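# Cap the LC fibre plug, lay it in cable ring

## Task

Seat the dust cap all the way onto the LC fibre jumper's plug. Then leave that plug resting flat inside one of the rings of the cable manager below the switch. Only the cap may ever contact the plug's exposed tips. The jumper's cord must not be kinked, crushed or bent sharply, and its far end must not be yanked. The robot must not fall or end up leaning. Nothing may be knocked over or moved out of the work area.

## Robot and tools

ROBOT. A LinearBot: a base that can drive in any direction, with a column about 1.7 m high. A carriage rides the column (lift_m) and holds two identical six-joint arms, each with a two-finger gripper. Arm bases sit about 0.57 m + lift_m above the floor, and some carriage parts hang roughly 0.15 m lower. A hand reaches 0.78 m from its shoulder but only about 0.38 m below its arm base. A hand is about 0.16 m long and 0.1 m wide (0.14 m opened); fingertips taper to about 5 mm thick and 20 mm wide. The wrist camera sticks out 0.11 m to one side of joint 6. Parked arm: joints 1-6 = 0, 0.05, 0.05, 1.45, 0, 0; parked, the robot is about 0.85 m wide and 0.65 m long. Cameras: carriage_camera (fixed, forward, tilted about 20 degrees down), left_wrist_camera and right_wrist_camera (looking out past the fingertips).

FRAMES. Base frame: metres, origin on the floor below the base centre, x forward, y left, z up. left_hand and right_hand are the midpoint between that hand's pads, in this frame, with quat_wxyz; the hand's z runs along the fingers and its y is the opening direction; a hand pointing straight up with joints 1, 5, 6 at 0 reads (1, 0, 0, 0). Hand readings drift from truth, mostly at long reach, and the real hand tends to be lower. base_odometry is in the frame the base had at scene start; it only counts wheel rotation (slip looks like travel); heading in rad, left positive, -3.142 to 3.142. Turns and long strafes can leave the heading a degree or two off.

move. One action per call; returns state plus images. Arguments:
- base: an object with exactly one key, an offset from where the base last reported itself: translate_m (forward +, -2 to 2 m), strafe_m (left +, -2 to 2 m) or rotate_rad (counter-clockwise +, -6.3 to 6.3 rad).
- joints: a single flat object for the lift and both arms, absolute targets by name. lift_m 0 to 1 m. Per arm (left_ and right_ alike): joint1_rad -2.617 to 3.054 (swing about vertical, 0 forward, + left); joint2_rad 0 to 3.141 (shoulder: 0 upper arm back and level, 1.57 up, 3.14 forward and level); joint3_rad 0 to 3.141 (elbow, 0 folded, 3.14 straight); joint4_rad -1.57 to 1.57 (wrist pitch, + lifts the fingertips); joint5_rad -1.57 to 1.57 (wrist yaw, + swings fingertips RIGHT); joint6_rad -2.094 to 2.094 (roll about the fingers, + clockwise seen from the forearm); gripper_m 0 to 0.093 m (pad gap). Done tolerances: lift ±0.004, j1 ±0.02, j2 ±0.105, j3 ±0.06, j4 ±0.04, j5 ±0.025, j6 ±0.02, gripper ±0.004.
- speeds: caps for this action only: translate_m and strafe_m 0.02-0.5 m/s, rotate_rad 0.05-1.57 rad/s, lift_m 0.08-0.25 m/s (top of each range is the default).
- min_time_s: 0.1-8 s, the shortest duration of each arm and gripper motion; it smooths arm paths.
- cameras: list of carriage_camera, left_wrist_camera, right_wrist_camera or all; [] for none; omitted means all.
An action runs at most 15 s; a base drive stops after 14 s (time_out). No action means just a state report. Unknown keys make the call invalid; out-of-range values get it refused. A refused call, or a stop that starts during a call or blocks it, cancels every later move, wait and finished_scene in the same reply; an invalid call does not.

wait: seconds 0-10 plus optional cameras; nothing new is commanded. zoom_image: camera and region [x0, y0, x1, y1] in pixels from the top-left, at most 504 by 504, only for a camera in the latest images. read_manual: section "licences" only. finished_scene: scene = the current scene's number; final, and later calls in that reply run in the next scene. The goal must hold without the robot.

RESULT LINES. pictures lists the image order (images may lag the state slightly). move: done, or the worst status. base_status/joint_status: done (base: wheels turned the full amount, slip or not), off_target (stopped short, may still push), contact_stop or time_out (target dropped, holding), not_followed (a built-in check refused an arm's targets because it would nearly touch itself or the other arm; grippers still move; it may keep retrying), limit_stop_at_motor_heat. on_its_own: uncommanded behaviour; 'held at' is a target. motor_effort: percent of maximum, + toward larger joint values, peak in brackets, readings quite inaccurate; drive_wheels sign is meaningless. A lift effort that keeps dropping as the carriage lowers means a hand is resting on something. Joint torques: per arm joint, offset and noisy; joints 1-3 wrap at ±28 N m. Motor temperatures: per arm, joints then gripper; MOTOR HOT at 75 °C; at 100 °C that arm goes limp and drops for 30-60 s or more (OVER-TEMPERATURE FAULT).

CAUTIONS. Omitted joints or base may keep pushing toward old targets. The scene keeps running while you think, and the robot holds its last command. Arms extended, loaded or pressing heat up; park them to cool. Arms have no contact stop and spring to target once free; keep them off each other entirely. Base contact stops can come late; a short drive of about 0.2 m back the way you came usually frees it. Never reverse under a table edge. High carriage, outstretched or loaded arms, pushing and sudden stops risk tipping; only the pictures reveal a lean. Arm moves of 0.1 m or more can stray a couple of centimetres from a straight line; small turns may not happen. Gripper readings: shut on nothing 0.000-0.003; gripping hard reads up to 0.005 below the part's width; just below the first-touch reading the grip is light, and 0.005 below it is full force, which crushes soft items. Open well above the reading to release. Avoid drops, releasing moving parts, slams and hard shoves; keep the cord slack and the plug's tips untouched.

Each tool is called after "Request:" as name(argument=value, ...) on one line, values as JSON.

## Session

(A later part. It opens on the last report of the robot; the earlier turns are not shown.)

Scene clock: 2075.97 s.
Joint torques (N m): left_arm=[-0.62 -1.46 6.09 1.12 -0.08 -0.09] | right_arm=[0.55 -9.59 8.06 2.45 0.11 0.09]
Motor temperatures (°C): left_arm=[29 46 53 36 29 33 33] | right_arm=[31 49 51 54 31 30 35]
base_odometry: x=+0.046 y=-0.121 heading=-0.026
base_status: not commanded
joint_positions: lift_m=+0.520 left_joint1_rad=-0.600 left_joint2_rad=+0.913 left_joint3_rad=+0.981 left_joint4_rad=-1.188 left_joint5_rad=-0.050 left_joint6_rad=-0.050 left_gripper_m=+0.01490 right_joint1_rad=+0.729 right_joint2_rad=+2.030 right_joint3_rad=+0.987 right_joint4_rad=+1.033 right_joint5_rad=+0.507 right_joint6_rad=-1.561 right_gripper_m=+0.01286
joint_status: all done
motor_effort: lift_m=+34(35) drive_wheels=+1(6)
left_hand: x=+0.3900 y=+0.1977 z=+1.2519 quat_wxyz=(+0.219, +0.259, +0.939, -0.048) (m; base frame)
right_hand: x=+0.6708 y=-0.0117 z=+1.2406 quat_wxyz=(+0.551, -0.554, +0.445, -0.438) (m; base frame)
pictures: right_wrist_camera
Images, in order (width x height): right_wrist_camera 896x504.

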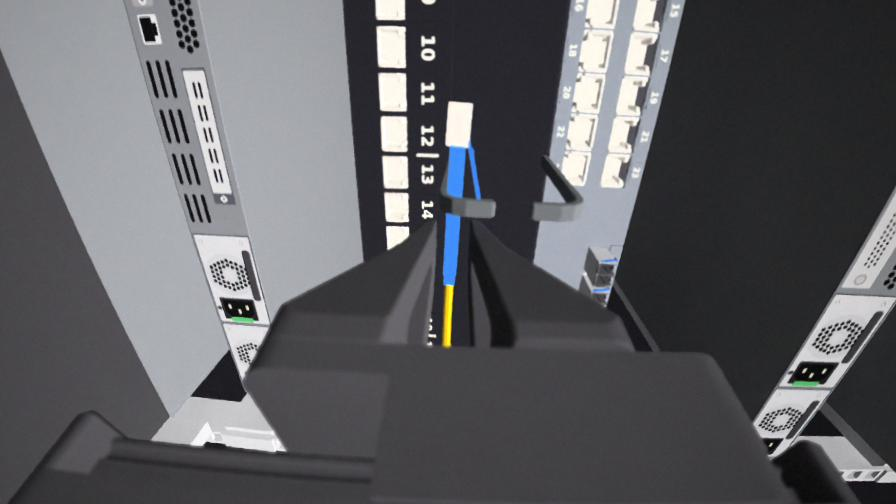

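Request:
zoom_image(camera="right_wrist_camera", region=[400, 80, 560, 300])

Scaled by 2.291 from the camera's 896x504 image, which has a finer 1280x720 frame.

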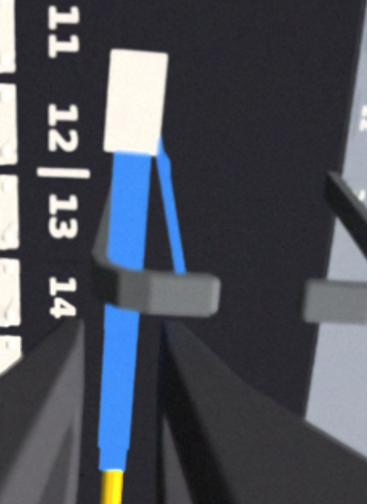

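Request:
move(joints={"right_gripper_m": 0.018}, min_time_s=2, cameras=["right_wrist_camera"])

Request:
zoom_image(camera="right_wrist_camera", region=[400, 80, 560, 300])

Scene clock: 2090.73 s.
Joint torques (N m): left_arm=[-0.61 -1.47 6.09 1.12 -0.08 -0.09] | right_arm=[0.54 -9.57 8.06 2.44 0.11 0.09]
Motor temperatures (°C): left_arm=[29 45 53 36 29 33 33] | right_arm=[31 49 52 54 31 30 35]
move: done
base_odometry: x=+0.046 y=-0.121 heading=-0.026
base_status: not commanded
joint_positions: lift_m=+0.520 left_joint1_rad=-0.600 left_joint2_rad=+0.913 left_joint3_rad=+0.981 left_joint4_rad=-1.188 left_joint5_rad=-0.050 left_joint6_rad=-0.050 left_gripper_m=+0.01490 right_joint1_rad=+0.729 right_joint2_rad=+2.030 right_joint3_rad=+0.987 right_joint4_rad=+1.033 right_joint5_rad=+0.507 right_joint6_rad=-1.561 right_gripper_m=+0.01786
joint_status: all done
motor_effort: lift_m=+34(35) drive_wheels=+2(6)
left_hand: x=+0.3900 y=+0.1977 z=+1.2519 quat_wxyz=(+0.219, +0.259, +0.939, -0.048) (m; base frame)
right_hand: x=+0.6708 y=-0.0117 z=+1.2406 quat_wxyz=(+0.551, -0.554, +0.445, -0.438) (m; base frame)
pictures: right_wrist_camera
Images, in order (width x height): right_wrist_camera 896x504.

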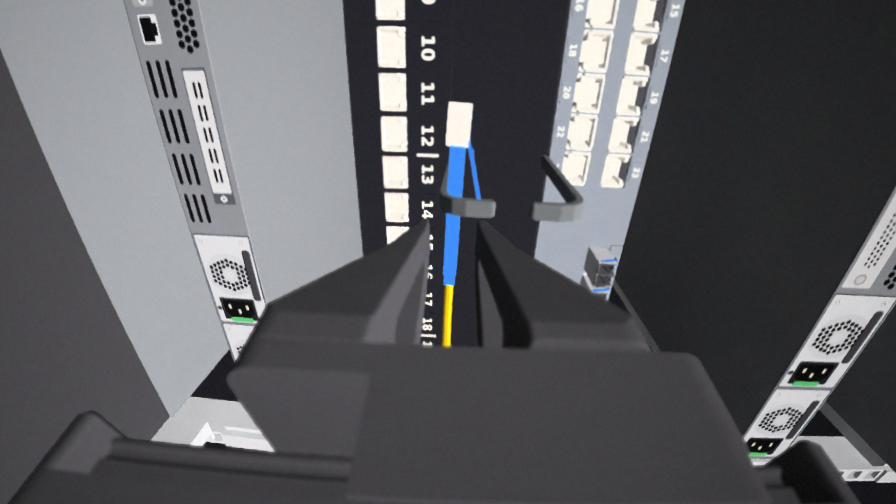

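Scaled by 2.291 from the camera's 896x504 image, which has a finer 1280x720 frame.

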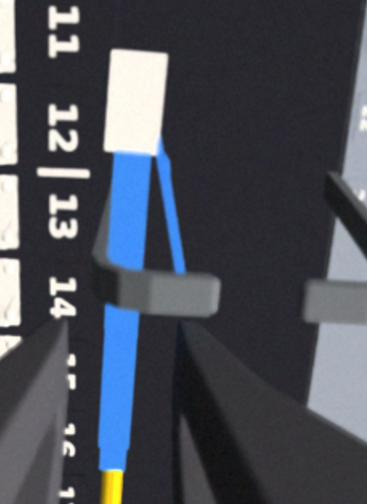

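Request:
move(joints={"right_gripper_m": 0.030}, min_time_s=2, cameras=["right_wrist_camera"])

Request:
zoom_image(camera="right_wrist_camera", region=[400, 80, 560, 300])

Scene clock: 2100.90 s.
Joint torques (N m): left_arm=[-0.62 -1.46 6.09 1.11 -0.07 -0.09] | right_arm=[0.55 -9.57 8.05 2.45 0.1 0.09]
Motor temperatures (°C): left_arm=[29 45 53 36 29 33 33] | right_arm=[31 49 52 54 31 30 34]
move: done
base_odometry: x=+0.046 y=-0.121 heading=-0.026
base_status: not commanded
joint_positions: lift_m=+0.520 left_joint1_rad=-0.600 left_joint2_rad=+0.913 left_joint3_rad=+0.981 left_joint4_rad=-1.188 left_joint5_rad=-0.050 left_joint6_rad=-0.050 left_gripper_m=+0.01490 right_joint1_rad=+0.729 right_joint2_rad=+2.030 right_joint3_rad=+0.987 right_joint4_rad=+1.033 right_joint5_rad=+0.507 right_joint6_rad=-1.561 right_gripper_m=+0.02986
joint_status: all done
motor_effort: lift_m=+35(35) drive_wheels=+0(6)
left_hand: x=+0.3900 y=+0.1977 z=+1.2519 quat_wxyz=(+0.219, +0.259, +0.939, -0.048) (m; base frame)
right_hand: x=+0.6708 y=-0.0117 z=+1.2406 quat_wxyz=(+0.551, -0.554, +0.445, -0.438) (m; base frame)
pictures: right_wrist_camera
Images, in order (width x height): right_wrist_camera 896x504.

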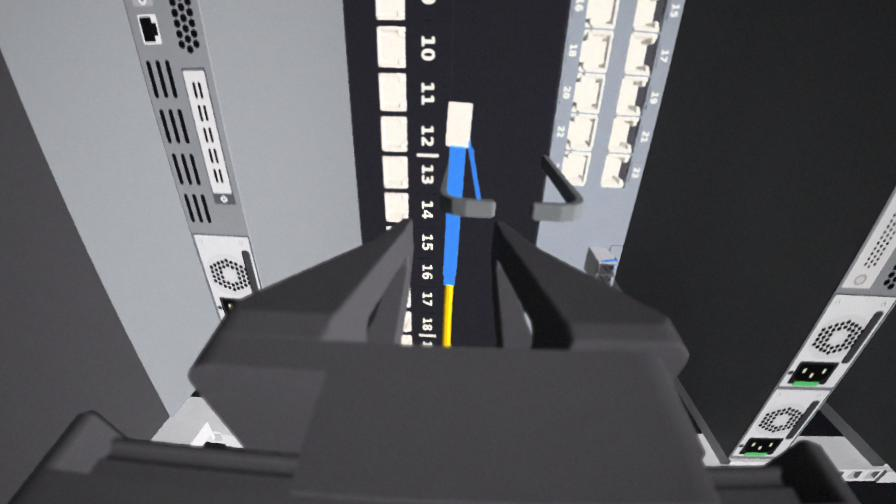

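Scaled by 2.291 from the camera's 896x504 image, which has a finer 1280x720 frame.

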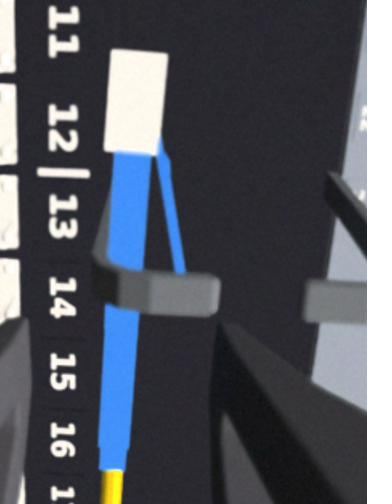

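Request:
move(base={"translate_m": -0.04}, speeds={"translate_m": 0.03}, cameras=["right_wrist_camera"])

Request:
zoom_image(camera="right_wrist_camera", region=[400, 60, 560, 300])

Scene clock: 2121.30 s.
Joint torques (N m): left_arm=[-0.62 -1.14 6.08 1.13 -0.08 -0.09] | right_arm=[0.43 -9.69 8.05 2.49 0.11 0.09]
Motor temperatures (°C): left_arm=[29 45 53 36 29 33 33] | right_arm=[31 49 52 54 31 30 34]
move: done
base_odometry: x=+0.006 y=-0.120 heading=-0.026
base_status: done
joint_positions: lift_m=+0.520 left_joint1_rad=-0.600 left_joint2_rad=+0.910 left_joint3_rad=+0.981 left_joint4_rad=-1.190 left_joint5_rad=-0.050 left_joint6_rad=-0.050 left_gripper_m=+0.01490 right_joint1_rad=+0.731 right_joint2_rad=+2.030 right_joint3_rad=+0.987 right_joint4_rad=+1.031 right_joint5_rad=+0.508 right_joint6_rad=-1.561 right_gripper_m=+0.02986
joint_status: not commanded
motor_effort: lift_m=+35(35) drive_wheels=+0(7)
left_hand: x=+0.3896 y=+0.1982 z=+1.2523 quat_wxyz=(+0.220, +0.259, +0.939, -0.048) (m; base frame)
right_hand: x=+0.6704 y=-0.0111 z=+1.2398 quat_wxyz=(+0.550, -0.555, +0.445, -0.438) (m; base frame)
pictures: right_wrist_camera
Images, in order (width x height): right_wrist_camera 896x504.

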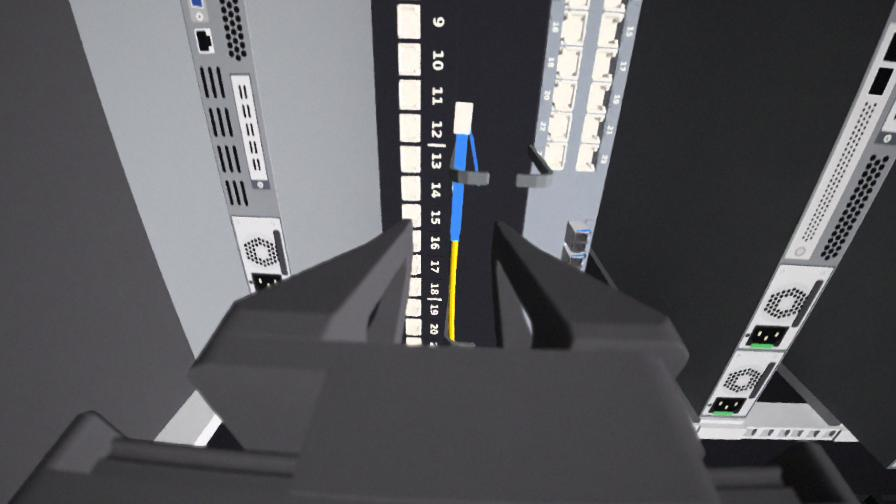

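Scaled by 2.100 from the camera's 896x504 image, which has a finer 1280x720 frame.

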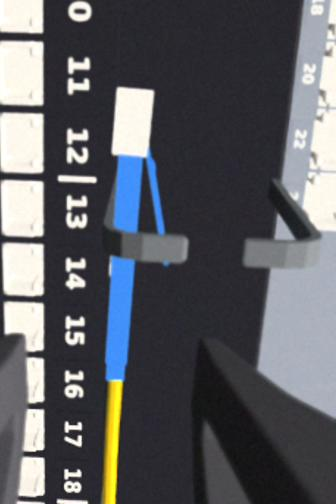

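Request:
move(cameras=["carriage_camera"])

Scene clock: 2153.60 s.
Joint torques (N m): left_arm=[-0.61 -1.16 6.06 1.15 -0.07 -0.09] | right_arm=[0.39 -9.68 8.05 2.47 0.11 0.09]
Motor temperatures (°C): left_arm=[29 44 52 36 29 33 33] | right_arm=[31 48 52 53 31 30 34]
base_odometry: x=+0.006 y=-0.120 heading=-0.026
base_status: done
joint_positions: lift_m=+0.520 left_joint1_rad=-0.600 left_joint2_rad=+0.910 left_joint3_rad=+0.981 left_joint4_rad=-1.190 left_joint5_rad=-0.050 left_joint6_rad=-0.050 left_gripper_m=+0.01490 right_joint1_rad=+0.731 right_joint2_rad=+2.030 right_joint3_rad=+0.987 right_joint4_rad=+1.031 right_joint5_rad=+0.508 right_joint6_rad=-1.561 right_gripper_m=+0.02986
joint_status: not commanded
motor_effort: lift_m=+34(35) drive_wheels=-1(7)
left_hand: x=+0.3896 y=+0.1982 z=+1.2523 quat_wxyz=(+0.220, +0.259, +0.939, -0.048) (m; base frame)
right_hand: x=+0.6704 y=-0.0111 z=+1.2398 quat_wxyz=(+0.550, -0.555, +0.445, -0.438) (m; base frame)
pictures: carriage_camera
Images, in order (width x height): carriage_camera 896x504.

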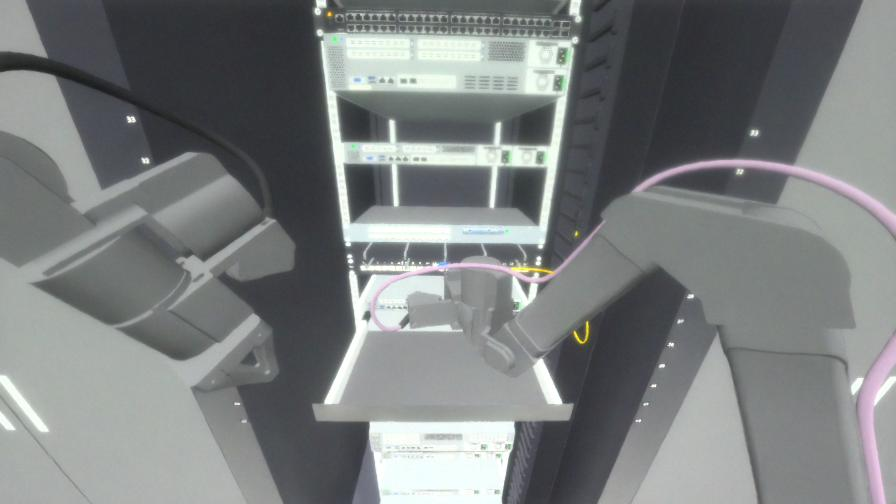

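Request:
zoom_image(camera="carriage_camera", region=[340, 210, 620, 360])

Scaled by 1.800 from the camera's 896x504 image, which has a finer 1280x720 frame.

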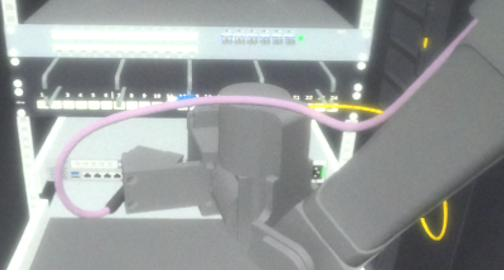

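Request:
move(base={"translate_m": -0.15}, speeds={"translate_m": 0.05}, cameras=["right_wrist_camera"])

Request:
zoom_image(camera="right_wrist_camera", region=[400, 60, 560, 300])

Scene clock: 2166.37 s.
Joint torques (N m): left_arm=[-0.61 -1.16 6.09 1.15 -0.07 -0.09] | right_arm=[0.18 -9.73 8.05 2.47 0.09 0.09]
Motor temperatures (°C): left_arm=[29 44 52 36 29 33 33] | right_arm=[31 48 52 53 31 30 34]
move: done
base_odometry: x=-0.144 y=-0.116 heading=-0.026
base_status: done
joint_positions: lift_m=+0.520 left_joint1_rad=-0.600 left_joint2_rad=+0.910 left_joint3_rad=+0.981 left_joint4_rad=-1.191 left_joint5_rad=-0.051 left_joint6_rad=-0.050 left_gripper_m=+0.01490 right_joint1_rad=+0.733 right_joint2_rad=+2.032 right_joint3_rad=+0.987 right_joint4_rad=+1.031 right_joint5_rad=+0.509 right_joint6_rad=-1.561 right_gripper_m=+0.02986
joint_status: not commanded
motor_effort: lift_m=+35(35) drive_wheels=+3(9)
left_hand: x=+0.3895 y=+0.1983 z=+1.2522 quat_wxyz=(+0.220, +0.259, +0.939, -0.048) (m; base frame)
right_hand: x=+0.6699 y=-0.0104 z=+1.2391 quat_wxyz=(+0.550, -0.556, +0.444, -0.438) (m; base frame)
pictures: right_wrist_camera
Images, in order (width x height): right_wrist_camera 896x504.

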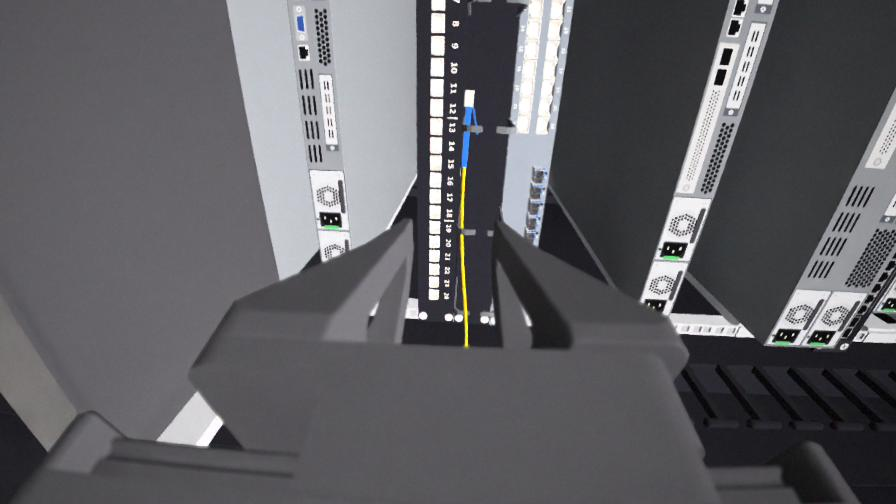

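Scaled by 2.100 from the camera's 896x504 image, which has a finer 1280x720 frame.

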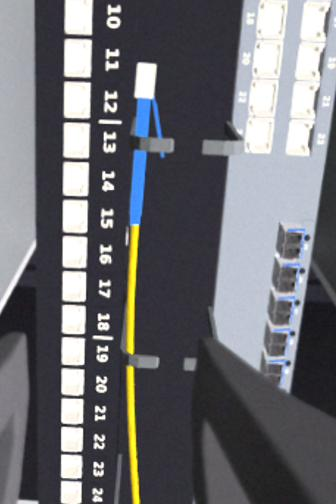

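Request:
zoom_image(camera="right_wrist_camera", region=[430, 80, 530, 260])

Scaled by 2.800 from the camera's 896x504 image, which has a finer 1280x720 frame.

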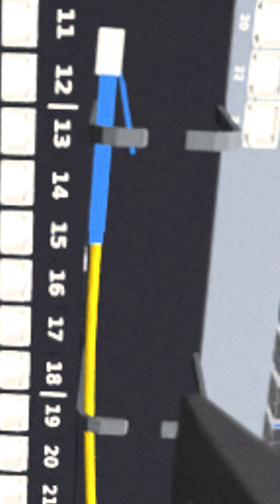

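Request:
move(joints={"right_joint1_rad": 0.87, "right_joint2_rad": 1.815, "right_joint3_rad": 0.665, "right_joint4_rad": 1.17, "right_joint5_rad": 0.69, "right_joint6_rad": -1.553}, min_time_s=3, cameras=["carriage_camera", "right_wrist_camera"])

Request:
zoom_image(camera="carriage_camera", region=[340, 180, 640, 380])

Scene clock: 2185.90 s.
Joint torques (N m): left_arm=[-0.62 -1.13 6.06 1.15 -0.07 -0.09] | right_arm=[0.55 -10.8 4.48 2.57 0.14 0.09]
Motor temperatures (°C): left_arm=[29 43 52 36 29 33 33] | right_arm=[31 49 51 53 31 30 34]
move: done
base_odometry: x=-0.144 y=-0.116 heading=-0.026
base_status: not commanded
joint_positions: lift_m=+0.520 left_joint1_rad=-0.600 left_joint2_rad=+0.910 left_joint3_rad=+0.981 left_joint4_rad=-1.191 left_joint5_rad=-0.051 left_joint6_rad=-0.050 left_gripper_m=+0.01490 right_joint1_rad=+0.864 right_joint2_rad=+1.837 right_joint3_rad=+0.677 right_joint4_rad=+1.169 right_joint5_rad=+0.679 right_joint6_rad=-1.561 right_gripper_m=+0.02986
joint_status: all done
motor_effort: lift_m=+34(35) drive_wheels=-1(4)
left_hand: x=+0.3895 y=+0.1983 z=+1.2522 quat_wxyz=(+0.220, +0.259, +0.939, -0.048) (m; base frame)
right_hand: x=+0.5896 y=-0.0348 z=+1.2432 quat_wxyz=(+0.549, -0.539, +0.454, -0.449) (m; base frame)
pictures: carriage_camera, right_wrist_camera
Images, in order (width x height): carriage_camera 896x504, right_wrist_camera 896x504.

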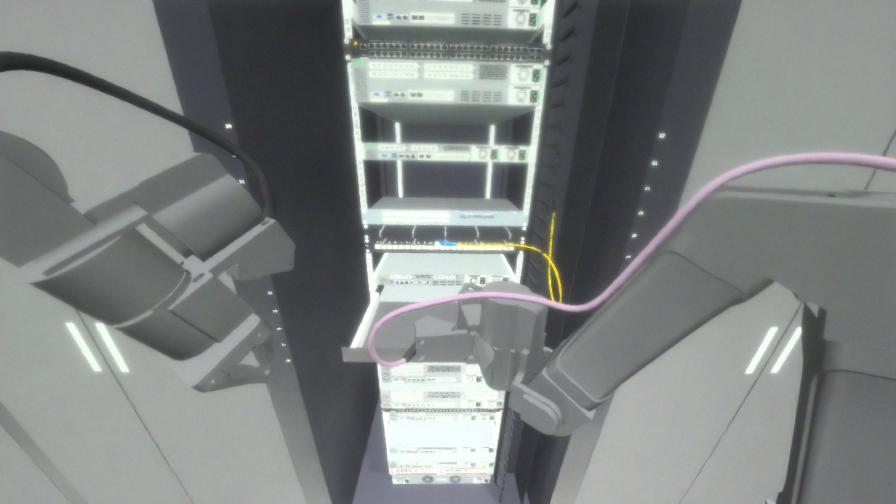

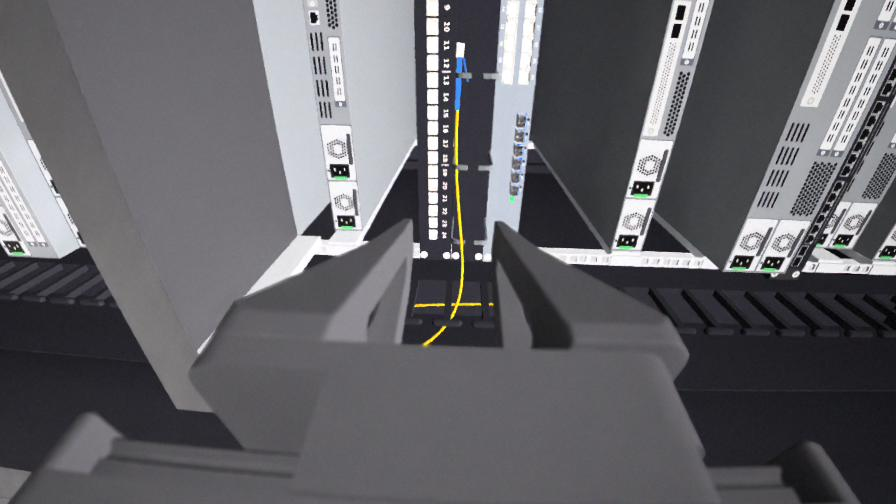

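Scaled by 1.680 from the camera's 896x504 image, which has a finer 1280x720 frame.

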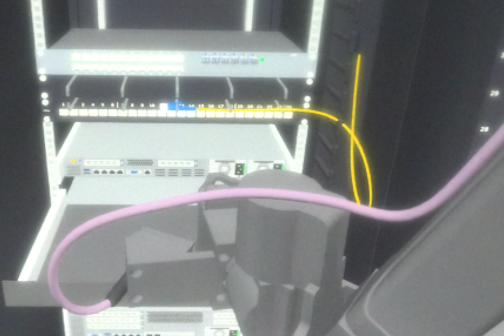

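Request:
zoom_image(camera="carriage_camera", region=[410, 220, 530, 265])

Request:
zoom_image(camera="right_wrist_camera", region=[430, 30, 510, 190])

Scaled by 4.200 from the camera's 896x504 image, which has a finer 1280x720 frame.

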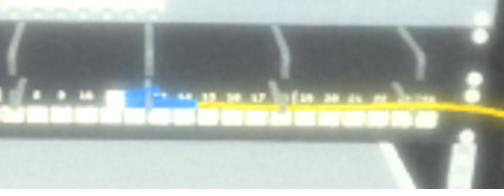

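Scaled by 3.150 from the camera's 896x504 image, which has a finer 1280x720 frame.

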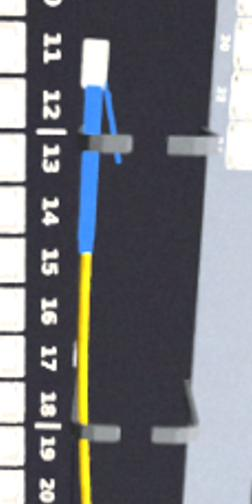

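Request:
finished_scene(scene=2)

The scene is finished: the task was done.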